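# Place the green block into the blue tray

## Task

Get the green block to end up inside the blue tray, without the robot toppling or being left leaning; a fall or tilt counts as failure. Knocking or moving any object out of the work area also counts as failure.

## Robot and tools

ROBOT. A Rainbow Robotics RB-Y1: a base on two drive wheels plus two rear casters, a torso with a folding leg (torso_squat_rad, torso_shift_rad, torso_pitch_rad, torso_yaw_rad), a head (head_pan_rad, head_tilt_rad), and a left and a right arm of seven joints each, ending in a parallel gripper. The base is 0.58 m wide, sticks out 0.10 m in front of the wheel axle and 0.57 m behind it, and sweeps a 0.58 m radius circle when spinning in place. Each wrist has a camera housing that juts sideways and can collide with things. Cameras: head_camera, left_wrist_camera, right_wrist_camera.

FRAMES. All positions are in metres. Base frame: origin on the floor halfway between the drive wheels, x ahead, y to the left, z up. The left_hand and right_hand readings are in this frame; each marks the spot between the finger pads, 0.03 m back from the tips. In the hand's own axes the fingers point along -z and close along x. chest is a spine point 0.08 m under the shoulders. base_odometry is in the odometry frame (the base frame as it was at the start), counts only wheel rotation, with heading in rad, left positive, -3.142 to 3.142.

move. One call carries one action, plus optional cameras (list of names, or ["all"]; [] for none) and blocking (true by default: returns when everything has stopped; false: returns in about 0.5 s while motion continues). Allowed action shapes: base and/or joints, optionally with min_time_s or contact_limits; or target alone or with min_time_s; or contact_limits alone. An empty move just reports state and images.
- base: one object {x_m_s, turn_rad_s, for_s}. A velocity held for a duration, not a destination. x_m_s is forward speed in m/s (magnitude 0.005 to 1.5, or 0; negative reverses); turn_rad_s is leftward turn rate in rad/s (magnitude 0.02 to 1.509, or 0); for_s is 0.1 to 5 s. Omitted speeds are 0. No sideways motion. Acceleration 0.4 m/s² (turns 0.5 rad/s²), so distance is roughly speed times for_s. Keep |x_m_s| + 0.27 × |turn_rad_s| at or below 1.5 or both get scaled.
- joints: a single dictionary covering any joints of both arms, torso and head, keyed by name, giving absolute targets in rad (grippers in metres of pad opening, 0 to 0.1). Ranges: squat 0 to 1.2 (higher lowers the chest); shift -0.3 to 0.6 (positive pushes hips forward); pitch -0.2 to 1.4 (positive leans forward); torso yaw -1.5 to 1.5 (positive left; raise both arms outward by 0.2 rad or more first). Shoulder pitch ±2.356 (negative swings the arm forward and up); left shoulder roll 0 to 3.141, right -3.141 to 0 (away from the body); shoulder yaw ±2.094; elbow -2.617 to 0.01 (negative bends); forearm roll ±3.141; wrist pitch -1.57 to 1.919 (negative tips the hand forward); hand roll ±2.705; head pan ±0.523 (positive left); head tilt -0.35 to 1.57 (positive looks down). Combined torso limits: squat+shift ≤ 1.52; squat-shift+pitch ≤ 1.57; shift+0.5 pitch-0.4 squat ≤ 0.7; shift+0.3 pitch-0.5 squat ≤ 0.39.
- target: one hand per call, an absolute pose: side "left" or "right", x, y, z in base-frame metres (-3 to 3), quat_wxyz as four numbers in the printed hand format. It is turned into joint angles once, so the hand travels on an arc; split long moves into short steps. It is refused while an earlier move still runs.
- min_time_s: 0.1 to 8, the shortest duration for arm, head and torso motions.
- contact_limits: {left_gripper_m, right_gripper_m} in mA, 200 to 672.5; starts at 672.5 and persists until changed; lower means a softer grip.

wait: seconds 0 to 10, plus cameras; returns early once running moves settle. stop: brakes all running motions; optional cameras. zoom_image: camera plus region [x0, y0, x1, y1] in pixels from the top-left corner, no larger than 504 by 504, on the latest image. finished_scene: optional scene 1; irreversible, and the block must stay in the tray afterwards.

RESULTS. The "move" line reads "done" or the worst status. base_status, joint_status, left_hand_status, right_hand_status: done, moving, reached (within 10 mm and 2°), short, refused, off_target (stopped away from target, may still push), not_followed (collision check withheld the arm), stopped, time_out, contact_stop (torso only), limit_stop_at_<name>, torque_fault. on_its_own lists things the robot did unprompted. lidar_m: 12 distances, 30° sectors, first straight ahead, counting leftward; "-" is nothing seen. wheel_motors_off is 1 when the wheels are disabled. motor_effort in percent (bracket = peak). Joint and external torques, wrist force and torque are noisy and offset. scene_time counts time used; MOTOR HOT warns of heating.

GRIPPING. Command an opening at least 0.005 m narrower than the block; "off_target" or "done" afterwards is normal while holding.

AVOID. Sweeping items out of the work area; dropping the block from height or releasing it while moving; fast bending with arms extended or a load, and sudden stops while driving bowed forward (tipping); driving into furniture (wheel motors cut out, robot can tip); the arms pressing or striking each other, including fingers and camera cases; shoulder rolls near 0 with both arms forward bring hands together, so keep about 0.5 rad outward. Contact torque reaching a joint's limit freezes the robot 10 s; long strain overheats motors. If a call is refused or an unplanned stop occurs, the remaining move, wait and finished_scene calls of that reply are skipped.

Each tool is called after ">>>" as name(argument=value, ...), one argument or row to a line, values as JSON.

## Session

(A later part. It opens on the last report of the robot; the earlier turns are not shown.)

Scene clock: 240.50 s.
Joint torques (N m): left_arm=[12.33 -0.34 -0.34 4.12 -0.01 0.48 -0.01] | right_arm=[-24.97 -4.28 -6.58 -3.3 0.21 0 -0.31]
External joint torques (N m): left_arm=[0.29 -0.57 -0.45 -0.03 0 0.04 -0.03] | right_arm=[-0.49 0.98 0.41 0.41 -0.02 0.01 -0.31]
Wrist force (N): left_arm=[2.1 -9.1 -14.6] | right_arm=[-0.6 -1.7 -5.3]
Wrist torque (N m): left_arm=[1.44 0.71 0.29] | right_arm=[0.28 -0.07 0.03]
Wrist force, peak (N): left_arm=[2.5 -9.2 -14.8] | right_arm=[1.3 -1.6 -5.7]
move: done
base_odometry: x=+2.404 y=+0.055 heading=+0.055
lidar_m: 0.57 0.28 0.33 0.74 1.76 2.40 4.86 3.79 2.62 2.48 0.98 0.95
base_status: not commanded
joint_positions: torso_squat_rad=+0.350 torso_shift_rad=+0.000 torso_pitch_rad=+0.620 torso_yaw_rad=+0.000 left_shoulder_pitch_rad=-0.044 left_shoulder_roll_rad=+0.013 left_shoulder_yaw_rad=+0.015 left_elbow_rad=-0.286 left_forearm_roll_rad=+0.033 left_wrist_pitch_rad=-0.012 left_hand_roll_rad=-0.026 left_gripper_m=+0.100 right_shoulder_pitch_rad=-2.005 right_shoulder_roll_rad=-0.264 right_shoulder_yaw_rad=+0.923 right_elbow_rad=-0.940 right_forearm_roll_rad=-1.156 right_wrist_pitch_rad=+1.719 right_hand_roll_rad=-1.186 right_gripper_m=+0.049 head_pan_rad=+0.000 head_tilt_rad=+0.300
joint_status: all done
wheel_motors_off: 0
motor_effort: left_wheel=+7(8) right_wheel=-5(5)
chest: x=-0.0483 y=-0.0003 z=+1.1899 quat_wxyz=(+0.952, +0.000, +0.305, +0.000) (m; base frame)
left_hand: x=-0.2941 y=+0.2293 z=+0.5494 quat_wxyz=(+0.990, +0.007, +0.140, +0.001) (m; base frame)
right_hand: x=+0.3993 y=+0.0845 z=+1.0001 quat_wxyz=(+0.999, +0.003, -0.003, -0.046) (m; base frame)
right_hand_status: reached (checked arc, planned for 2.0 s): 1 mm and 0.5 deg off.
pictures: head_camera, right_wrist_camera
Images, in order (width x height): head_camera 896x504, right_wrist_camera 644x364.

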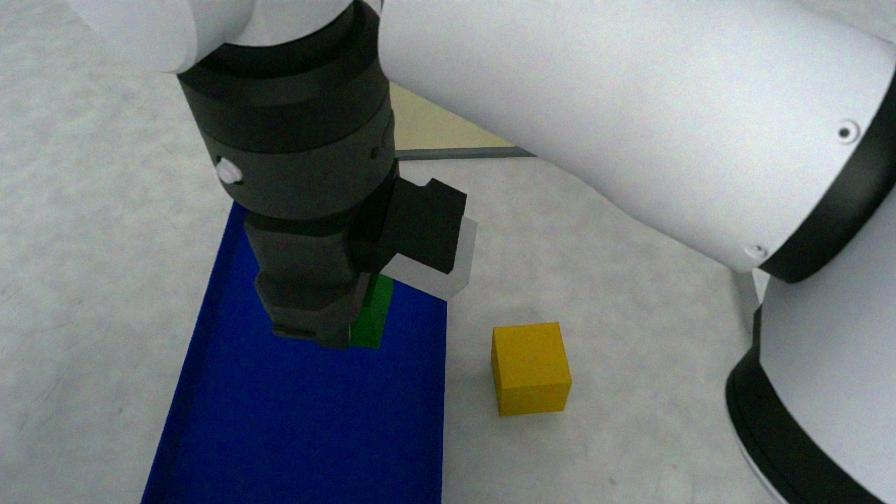

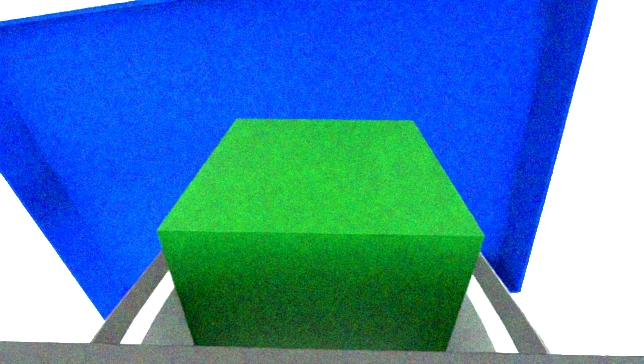

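>>> move(
  target={"side": "right", "x": 0.40, "y": 0.085, "z": 0.93, "quat_wxyz": [0.99896, 0, 0, -0.0456]},
  min_time_s=1.2,
  cameras=[],
)

>>> move(
  target={"side": "right", "x": 0.40, "y": 0.085, "z": 0.914, "quat_wxyz": [0.99896, 0, 0, -0.0456]},
  min_time_s=1.0,
  cameras=["head_camera", "right_wrist_camera"],
)

Scene clock: 248.63 s.
Joint torques (N m): left_arm=[12.78 -0.64 -0.32 3.98 -0.02 0.56 0.04] | right_arm=[-22.3 -2.92 -5.8 -3.91 0.27 -0.09 0.04]
External joint torques (N m): left_arm=[0.73 -0.87 -0.43 -0.17 -0.02 0.12 0.03] | right_arm=[1.91 1.29 0.33 0.09 0.04 -0.08 0.04]
Wrist force (N): left_arm=[2.4 -9.5 -14.5] | right_arm=[-1.0 -2.0 -5.1]
Wrist torque (N m): left_arm=[1.50 0.74 0.30] | right_arm=[0.29 -0.14 -0.06]
Wrist force, peak (N): left_arm=[2.2 -9.6 -14.6] | right_arm=[-1.0 -1.8 -5.8]
move: done
base_odometry: x=+2.404 y=+0.055 heading=+0.055
lidar_m: 0.57 0.27 0.32 0.74 1.77 2.41 4.86 3.80 2.62 2.49 0.99 0.95
base_status: not commanded
joint_positions: torso_squat_rad=+0.350 torso_shift_rad=+0.000 torso_pitch_rad=+0.620 torso_yaw_rad=+0.000 left_shoulder_pitch_rad=-0.044 left_shoulder_roll_rad=+0.013 left_shoulder_yaw_rad=+0.015 left_elbow_rad=-0.286 left_forearm_roll_rad=+0.033 left_wrist_pitch_rad=-0.012 left_hand_roll_rad=-0.026 left_gripper_m=+0.100 right_shoulder_pitch_rad=-1.913 right_shoulder_roll_rad=-0.197 right_shoulder_yaw_rad=+0.982 right_elbow_rad=-0.815 right_forearm_roll_rad=-1.096 right_wrist_pitch_rad=+1.574 right_hand_roll_rad=-1.122 right_gripper_m=+0.049 head_pan_rad=+0.000 head_tilt_rad=+0.300
joint_status: all done
wheel_motors_off: 0
motor_effort: left_wheel=+3(8) right_wheel=-5(6)
chest: x=-0.0483 y=-0.0003 z=+1.1899 quat_wxyz=(+0.952, +0.000, +0.305, +0.000) (m; base frame)
left_hand: x=-0.2941 y=+0.2293 z=+0.5494 quat_wxyz=(+0.990, +0.007, +0.140, +0.001) (m; base frame)
right_hand: x=+0.4001 y=+0.0850 z=+0.9303 quat_wxyz=(+0.999, +0.000, -0.001, -0.046) (m; base frame)
right_hand_status: reached (checked arc, planned for 1.2 s): 0 mm and 0.1 deg off.
pictures: none
No camera images: "cameras" was empty.

Scene clock: 249.97 s.
Joint torques (N m): left_arm=[12.34 -0.75 -0.19 4.01 -0.11 0.57 0.04] | right_arm=[-21.7 -2.79 -5.09 -3.68 0.3 -0.13 -0.03]
External joint torques (N m): left_arm=[0.3 -0.98 -0.3 -0.15 -0.1 0.13 0.02] | right_arm=[2.43 1.17 0.71 0.35 0.07 -0.13 -0.03]
Wrist force (N): left_arm=[2.1 -9.1 -14.5] | right_arm=[-1.2 -1.4 -5.0]
Wrist torque (N m): left_arm=[1.46 0.72 0.30] | right_arm=[0.21 -0.16 -0.02]
Wrist force, peak (N): left_arm=[2.5 -9.4 -14.5] | right_arm=[-1.7 -1.1 -5.5]
move: done
base_odometry: x=+2.404 y=+0.055 heading=+0.055
lidar_m: 0.57 0.27 0.33 0.74 1.76 2.40 4.87 3.80 2.63 2.49 0.98 0.95
base_status: not commanded
joint_positions: torso_squat_rad=+0.350 torso_shift_rad=+0.000 torso_pitch_rad=+0.620 torso_yaw_rad=+0.000 left_shoulder_pitch_rad=-0.044 left_shoulder_roll_rad=+0.013 left_shoulder_yaw_rad=+0.015 left_elbow_rad=-0.286 left_forearm_roll_rad=+0.033 left_wrist_pitch_rad=-0.012 left_hand_roll_rad=-0.026 left_gripper_m=+0.100 right_shoulder_pitch_rad=-1.896 right_shoulder_roll_rad=-0.175 right_shoulder_yaw_rad=+0.994 right_elbow_rad=-0.770 right_forearm_roll_rad=-1.084 right_wrist_pitch_rad=+1.536 right_hand_roll_rad=-1.101 right_gripper_m=+0.049 head_pan_rad=+0.000 head_tilt_rad=+0.300
joint_status: all done
wheel_motors_off: 0
motor_effort: left_wheel=+5(6) right_wheel=-4(6)
chest: x=-0.0483 y=-0.0003 z=+1.1899 quat_wxyz=(+0.952, +0.000, +0.305, +0.000) (m; base frame)
left_hand: x=-0.2941 y=+0.2293 z=+0.5494 quat_wxyz=(+0.990, +0.007, +0.140, +0.001) (m; base frame)
right_hand: x=+0.4001 y=+0.0851 z=+0.9143 quat_wxyz=(+0.999, +0.000, +0.000, -0.046) (m; base frame)
right_hand_status: reached (checked arc, planned for 1.0 s): 0 mm and 0.1 deg off.
pictures: head_camera, right_wrist_camera
Images, in order (width x height): head_camera 896x504, right_wrist_camera 644x364.

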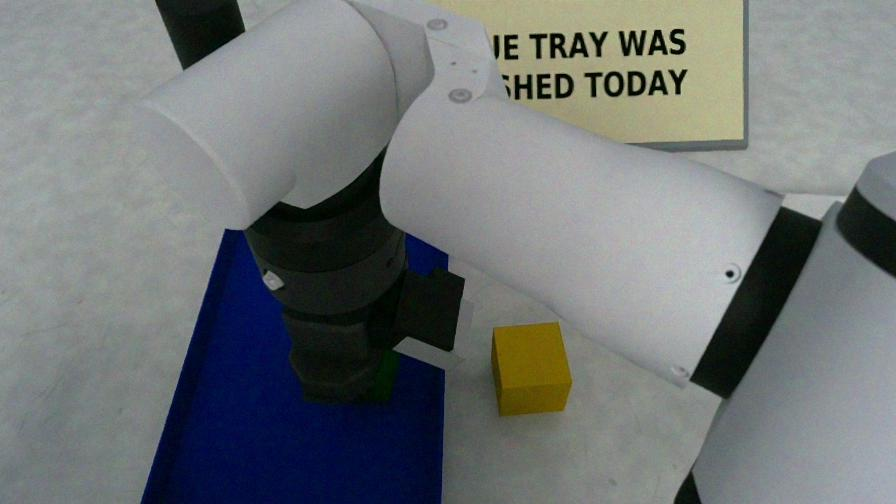

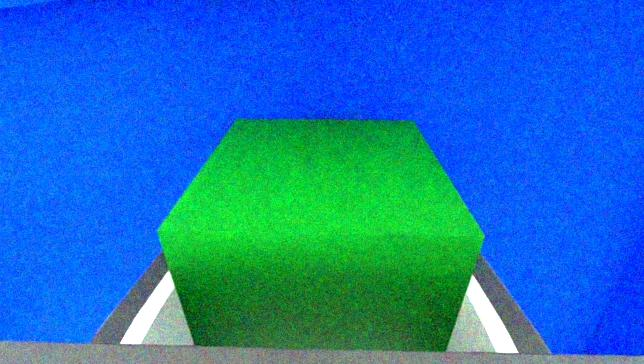

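>>> move(
  target={"side": "right", "x": 0.40, "y": 0.085, "z": 0.910, "quat_wxyz": [0.99896, 0, 0, -0.0456]},
  min_time_s=0.8,
  cameras=[],
)

>>> move(
  target={"side": "right", "x": 0.40, "y": 0.085, "z": 0.907, "quat_wxyz": [0.99896, 0, 0, -0.0456]},
  min_time_s=0.8,
  cameras=[],
)

Scene clock: 255.40 s.
Joint torques (N m): left_arm=[12.48 -0.47 0.39 3.91 -0.14 0.56 0.03] | right_arm=[-21.78 -2.25 -4.99 -3.68 0.27 -0.16 -0.05]
External joint torques (N m): left_arm=[0.44 -0.7 0.28 -0.24 -0.13 0.12 0.02] | right_arm=[2.32 1.65 0.72 0.36 0.04 -0.15 -0.05]
Wrist force (N): left_arm=[2.4 -9.3 -14.0] | right_arm=[-0.6 -1.9 -4.9]
Wrist torque (N m): left_arm=[1.47 0.73 0.30] | right_arm=[0.27 -0.12 -0.08]
Wrist force, peak (N): left_arm=[2.6 -9.4 -14.7] | right_arm=[-0.7 -1.9 -5.7]
move: done
base_odometry: x=+2.404 y=+0.055 heading=+0.055
lidar_m: 0.57 0.27 0.33 0.73 1.77 2.40 4.87 3.79 2.62 2.49 0.99 0.95
base_status: not commanded
joint_positions: torso_squat_rad=+0.350 torso_shift_rad=+0.000 torso_pitch_rad=+0.620 torso_yaw_rad=+0.000 left_shoulder_pitch_rad=-0.044 left_shoulder_roll_rad=+0.013 left_shoulder_yaw_rad=+0.015 left_elbow_rad=-0.286 left_forearm_roll_rad=+0.033 left_wrist_pitch_rad=-0.012 left_hand_roll_rad=-0.026 left_gripper_m=+0.100 right_shoulder_pitch_rad=-1.892 right_shoulder_roll_rad=-0.169 right_shoulder_yaw_rad=+0.997 right_elbow_rad=-0.758 right_forearm_roll_rad=-1.082 right_wrist_pitch_rad=+1.526 right_hand_roll_rad=-1.095 right_gripper_m=+0.049 head_pan_rad=+0.000 head_tilt_rad=+0.300
joint_status: all done
wheel_motors_off: 0
motor_effort: left_wheel=+5(6) right_wheel=-5(5)
chest: x=-0.0483 y=-0.0003 z=+1.1899 quat_wxyz=(+0.952, +0.000, +0.305, +0.000) (m; base frame)
left_hand: x=-0.2941 y=+0.2293 z=+0.5494 quat_wxyz=(+0.990, +0.007, +0.140, +0.001) (m; base frame)
right_hand: x=+0.4001 y=+0.0850 z=+0.9104 quat_wxyz=(+0.999, +0.000, +0.000, -0.046) (m; base frame)
right_hand_status: reached (checked arc, planned for 0.8 s): 0 mm and 0.0 deg off.
pictures: none
No camera images: "cameras" was empty.

Scene clock: 256.53 s.
Joint torques (N m): left_arm=[12.47 -0.4 -0.37 4.02 -0.12 0.26 -0.03] | right_arm=[-21.81 -2.26 -4.82 -3.64 0.31 -0.17 0.01]
External joint torques (N m): left_arm=[0.43 -0.63 -0.48 -0.13 -0.12 -0.18 -0.04] | right_arm=[2.27 1.6 0.81 0.4 0.08 -0.16 0.01]
Wrist force (N): left_arm=[2.2 -9.3 -14.1] | right_arm=[-0.6 -1.6 -4.9]
Wrist torque (N m): left_arm=[1.49 0.72 0.30] | right_arm=[0.27 -0.10 -0.04]
Wrist force, peak (N): left_arm=[2.2 -9.3 -14.6] | right_arm=[-1.2 -1.4 -5.4]
move: done
base_odometry: x=+2.404 y=+0.055 heading=+0.055
lidar_m: 0.56 0.27 0.33 0.73 1.77 2.40 4.86 3.80 2.62 2.49 0.99 0.95
base_status: not commanded
joint_positions: torso_squat_rad=+0.350 torso_shift_rad=+0.000 torso_pitch_rad=+0.620 torso_yaw_rad=+0.000 left_shoulder_pitch_rad=-0.044 left_shoulder_roll_rad=+0.013 left_shoulder_yaw_rad=+0.015 left_elbow_rad=-0.286 left_forearm_roll_rad=+0.033 left_wrist_pitch_rad=-0.012 left_hand_roll_rad=-0.026 left_gripper_m=+0.100 right_shoulder_pitch_rad=-1.889 right_shoulder_roll_rad=-0.165 right_shoulder_yaw_rad=+0.999 right_elbow_rad=-0.747 right_forearm_roll_rad=-1.080 right_wrist_pitch_rad=+1.518 right_hand_roll_rad=-1.090 right_gripper_m=+0.049 head_pan_rad=+0.000 head_tilt_rad=+0.300
joint_status: all done
wheel_motors_off: 0
motor_effort: left_wheel=+4(8) right_wheel=-4(5)
chest: x=-0.0483 y=-0.0003 z=+1.1899 quat_wxyz=(+0.952, +0.000, +0.305, +0.000) (m; base frame)
left_hand: x=-0.2941 y=+0.2293 z=+0.5494 quat_wxyz=(+0.990, +0.007, +0.140, +0.001) (m; base frame)
right_hand: x=+0.4002 y=+0.0850 z=+0.9074 quat_wxyz=(+0.999, +0.000, +0.000, -0.046) (m; base frame)
right_hand_status: reached (checked arc, planned for 0.8 s): 0 mm and 0.0 deg off.
pictures: none
No camera images: "cameras" was empty.

>>> move(
  target={"side": "right", "x": 0.40, "y": 0.085, "z": 0.904, "quat_wxyz": [0.99896, 0, 0, -0.0456]},
  min_time_s=0.8,
  cameras=["right_wrist_camera"],
)

Scene clock: 261.77 s.
Joint torques (N m): left_arm=[12.6 -0.46 0.15 4.03 -0.07 0.36 0.01] | right_arm=[-17.47 -1.35 -3.15 -2.47 0.25 -0.73 0.01]
External joint torques (N m): left_arm=[0.57 -0.69 0.04 -0.12 -0.06 -0.08 -0.01] | right_arm=[6.6 2.48 2.41 1.56 0.02 -0.72 0.01]
Wrist force (N): left_arm=[2.5 -9.4 -14.2] | right_arm=[-2.1 -3.6 6.8]
Wrist torque (N m): left_arm=[1.47 0.76 0.31] | right_arm=[0.33 -0.30 -0.11]
Wrist force, peak (N): left_arm=[2.1 -9.2 -14.7] | right_arm=[-2.7 -4.1 7.6]
move: done
base_odometry: x=+2.404 y=+0.055 heading=+0.055
lidar_m: 0.57 0.27 0.33 0.74 1.76 2.40 4.87 3.79 2.62 2.49 0.99 0.95
base_status: not commanded
joint_positions: torso_squat_rad=+0.350 torso_shift_rad=+0.000 torso_pitch_rad=+0.620 torso_yaw_rad=+0.000 left_shoulder_pitch_rad=-0.044 left_shoulder_roll_rad=+0.013 left_shoulder_yaw_rad=+0.015 left_elbow_rad=-0.286 left_forearm_roll_rad=+0.033 left_wrist_pitch_rad=-0.012 left_hand_roll_rad=-0.026 left_gripper_m=+0.100 right_shoulder_pitch_rad=-1.887 right_shoulder_roll_rad=-0.160 right_shoulder_yaw_rad=+1.000 right_elbow_rad=-0.737 right_forearm_roll_rad=-1.078 right_wrist_pitch_rad=+1.511 right_hand_roll_rad=-1.086 right_gripper_m=+0.049 head_pan_rad=+0.000 head_tilt_rad=+0.300
joint_status: all done
wheel_motors_off: 0
motor_effort: left_wheel=+2(9) right_wheel=-5(5)
chest: x=-0.0483 y=-0.0003 z=+1.1899 quat_wxyz=(+0.952, +0.000, +0.305, +0.000) (m; base frame)
left_hand: x=-0.2941 y=+0.2293 z=+0.5494 quat_wxyz=(+0.990, +0.007, +0.140, +0.001) (m; base frame)
right_hand: x=+0.4004 y=+0.0852 z=+0.9050 quat_wxyz=(+0.999, +0.001, -0.001, -0.046) (m; base frame)
right_hand_status: reached (checked arc, planned for 0.8 s): 1 mm and 0.1 deg off.
pictures: right_wrist_camera
Images, in order (width x height): right_wrist_camera 644x364.

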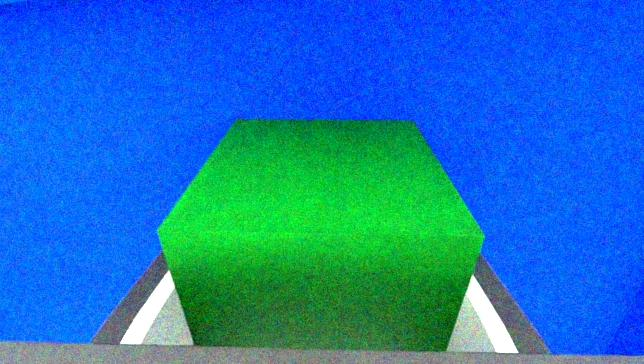

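>>> move(
  joints={"right_gripper_m": 0.085},
  cameras=[],
)

>>> move(
  target={"side": "right", "x": 0.40, "y": 0.083, "z": 1.0, "quat_wxyz": [0.99896, 0, 0, -0.0456]},
  min_time_s=1.2,
  cameras=["head_camera", "right_wrist_camera"],
)

Scene clock: 267.30 s.
Joint torques (N m): left_arm=[12.47 -0.69 0.01 3.74 -0.03 0.61 0.01] | right_arm=[-21.12 -2.12 -4.64 -3.57 0.13 -0.2 0.09]
External joint torques (N m): left_arm=[0.43 -0.92 -0.1 -0.41 -0.02 0.17 -0.01] | right_arm=[2.95 1.69 0.92 0.47 -0.1 -0.19 0.09]
Wrist force (N): left_arm=[2.5 -9.2 -14.5] | right_arm=[-1.1 -1.0 -3.9]
Wrist torque (N m): left_arm=[1.44 0.77 0.31] | right_arm=[0.20 -0.15 -0.06]
Wrist force, peak (N): left_arm=[2.3 -9.4 -14.7] | right_arm=[-2.5 -4.1 7.9]
move: done
base_odometry: x=+2.404 y=+0.055 heading=+0.055
lidar_m: 0.57 0.27 0.32 0.73 1.77 2.41 4.86 3.80 2.62 2.49 0.99 0.95
base_status: not commanded
joint_positions: torso_squat_rad=+0.350 torso_shift_rad=+0.000 torso_pitch_rad=+0.620 torso_yaw_rad=+0.000 left_shoulder_pitch_rad=-0.044 left_shoulder_roll_rad=+0.013 left_shoulder_yaw_rad=+0.015 left_elbow_rad=-0.286 left_forearm_roll_rad=+0.033 left_wrist_pitch_rad=-0.012 left_hand_roll_rad=-0.026 left_gripper_m=+0.100 right_shoulder_pitch_rad=-1.886 right_shoulder_roll_rad=-0.160 right_shoulder_yaw_rad=+1.001 right_elbow_rad=-0.737 right_forearm_roll_rad=-1.078 right_wrist_pitch_rad=+1.511 right_hand_roll_rad=-1.086 right_gripper_m=+0.085 head_pan_rad=+0.000 head_tilt_rad=+0.300
joint_status: all done
wheel_motors_off: 0
motor_effort: left_wheel=+4(7) right_wheel=-4(6)
chest: x=-0.0483 y=-0.0003 z=+1.1899 quat_wxyz=(+0.952, +0.000, +0.305, +0.000) (m; base frame)
left_hand: x=-0.2941 y=+0.2293 z=+0.5494 quat_wxyz=(+0.990, +0.007, +0.140, +0.001) (m; base frame)
right_hand: x=+0.4002 y=+0.0851 z=+0.9045 quat_wxyz=(+0.999, +0.000, +0.000, -0.046) (m; base frame)
pictures: none
No camera images: "cameras" was empty.

Scene clock: 268.83 s.
Joint torques (N m): left_arm=[12.79 -0.49 0.14 3.75 0.06 0.39 -0.08] | right_arm=[-24.24 -5.27 -8.66 -4.89 -0.04 0.05 -0.25]
External joint torques (N m): left_arm=[0.75 -0.72 0.03 -0.4 0.06 -0.05 -0.1] | right_arm=[0.3 0.05 -1.79 -1.18 -0.26 0.05 -0.25]
Wrist force (N): left_arm=[2.2 -8.9 -14.5] | right_arm=[-1.1 -1.5 -4.5]
Wrist torque (N m): left_arm=[1.43 0.73 0.30] | right_arm=[0.25 -0.18 0.03]
Wrist force, peak (N): left_arm=[2.4 -9.5 -14.6] | right_arm=[-1.1 -2.0 -4.9]
move: done
base_odometry: x=+2.404 y=+0.055 heading=+0.055
lidar_m: 0.57 0.27 0.32 0.74 1.76 2.40 4.86 3.80 2.62 2.48 0.98 0.95
base_status: not commanded
joint_positions: torso_squat_rad=+0.350 torso_shift_rad=+0.000 torso_pitch_rad=+0.620 torso_yaw_rad=+0.000 left_shoulder_pitch_rad=-0.044 left_shoulder_roll_rad=+0.013 left_shoulder_yaw_rad=+0.015 left_elbow_rad=-0.286 left_forearm_roll_rad=+0.033 left_wrist_pitch_rad=-0.012 left_hand_roll_rad=-0.026 left_gripper_m=+0.100 right_shoulder_pitch_rad=-2.009 right_shoulder_roll_rad=-0.260 right_shoulder_yaw_rad=+0.922 right_elbow_rad=-0.921 right_forearm_roll_rad=-1.157 right_wrist_pitch_rad=+1.724 right_hand_roll_rad=-1.173 right_gripper_m=+0.085 head_pan_rad=+0.000 head_tilt_rad=+0.300
joint_status: all done
wheel_motors_off: 0
motor_effort: left_wheel=+7(8) right_wheel=-4(5)
chest: x=-0.0483 y=-0.0003 z=+1.1899 quat_wxyz=(+0.952, +0.000, +0.305, +0.000) (m; base frame)
left_hand: x=-0.2941 y=+0.2293 z=+0.5494 quat_wxyz=(+0.990, +0.007, +0.140, +0.001) (m; base frame)
right_hand: x=+0.4000 y=+0.0830 z=+0.9999 quat_wxyz=(+0.999, +0.000, +0.000, -0.046) (m; base frame)
right_hand_status: reached (checked arc, planned for 1.2 s): 0 mm and 0.1 deg off.
pictures: head_camera, right_wrist_camera
Images, in order (width x height): head_camera 896x504, right_wrist_camera 644x364.

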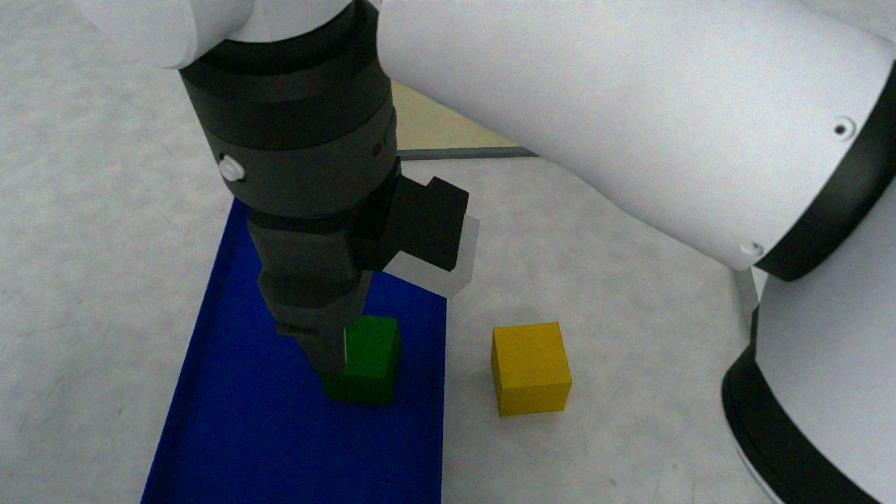

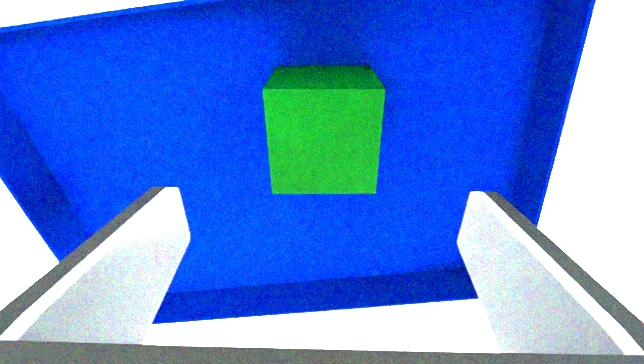

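The green block is resting in the blue tray and the hand is clear of it.

>>> finished_scene(
)

The scene is finished: the task was done.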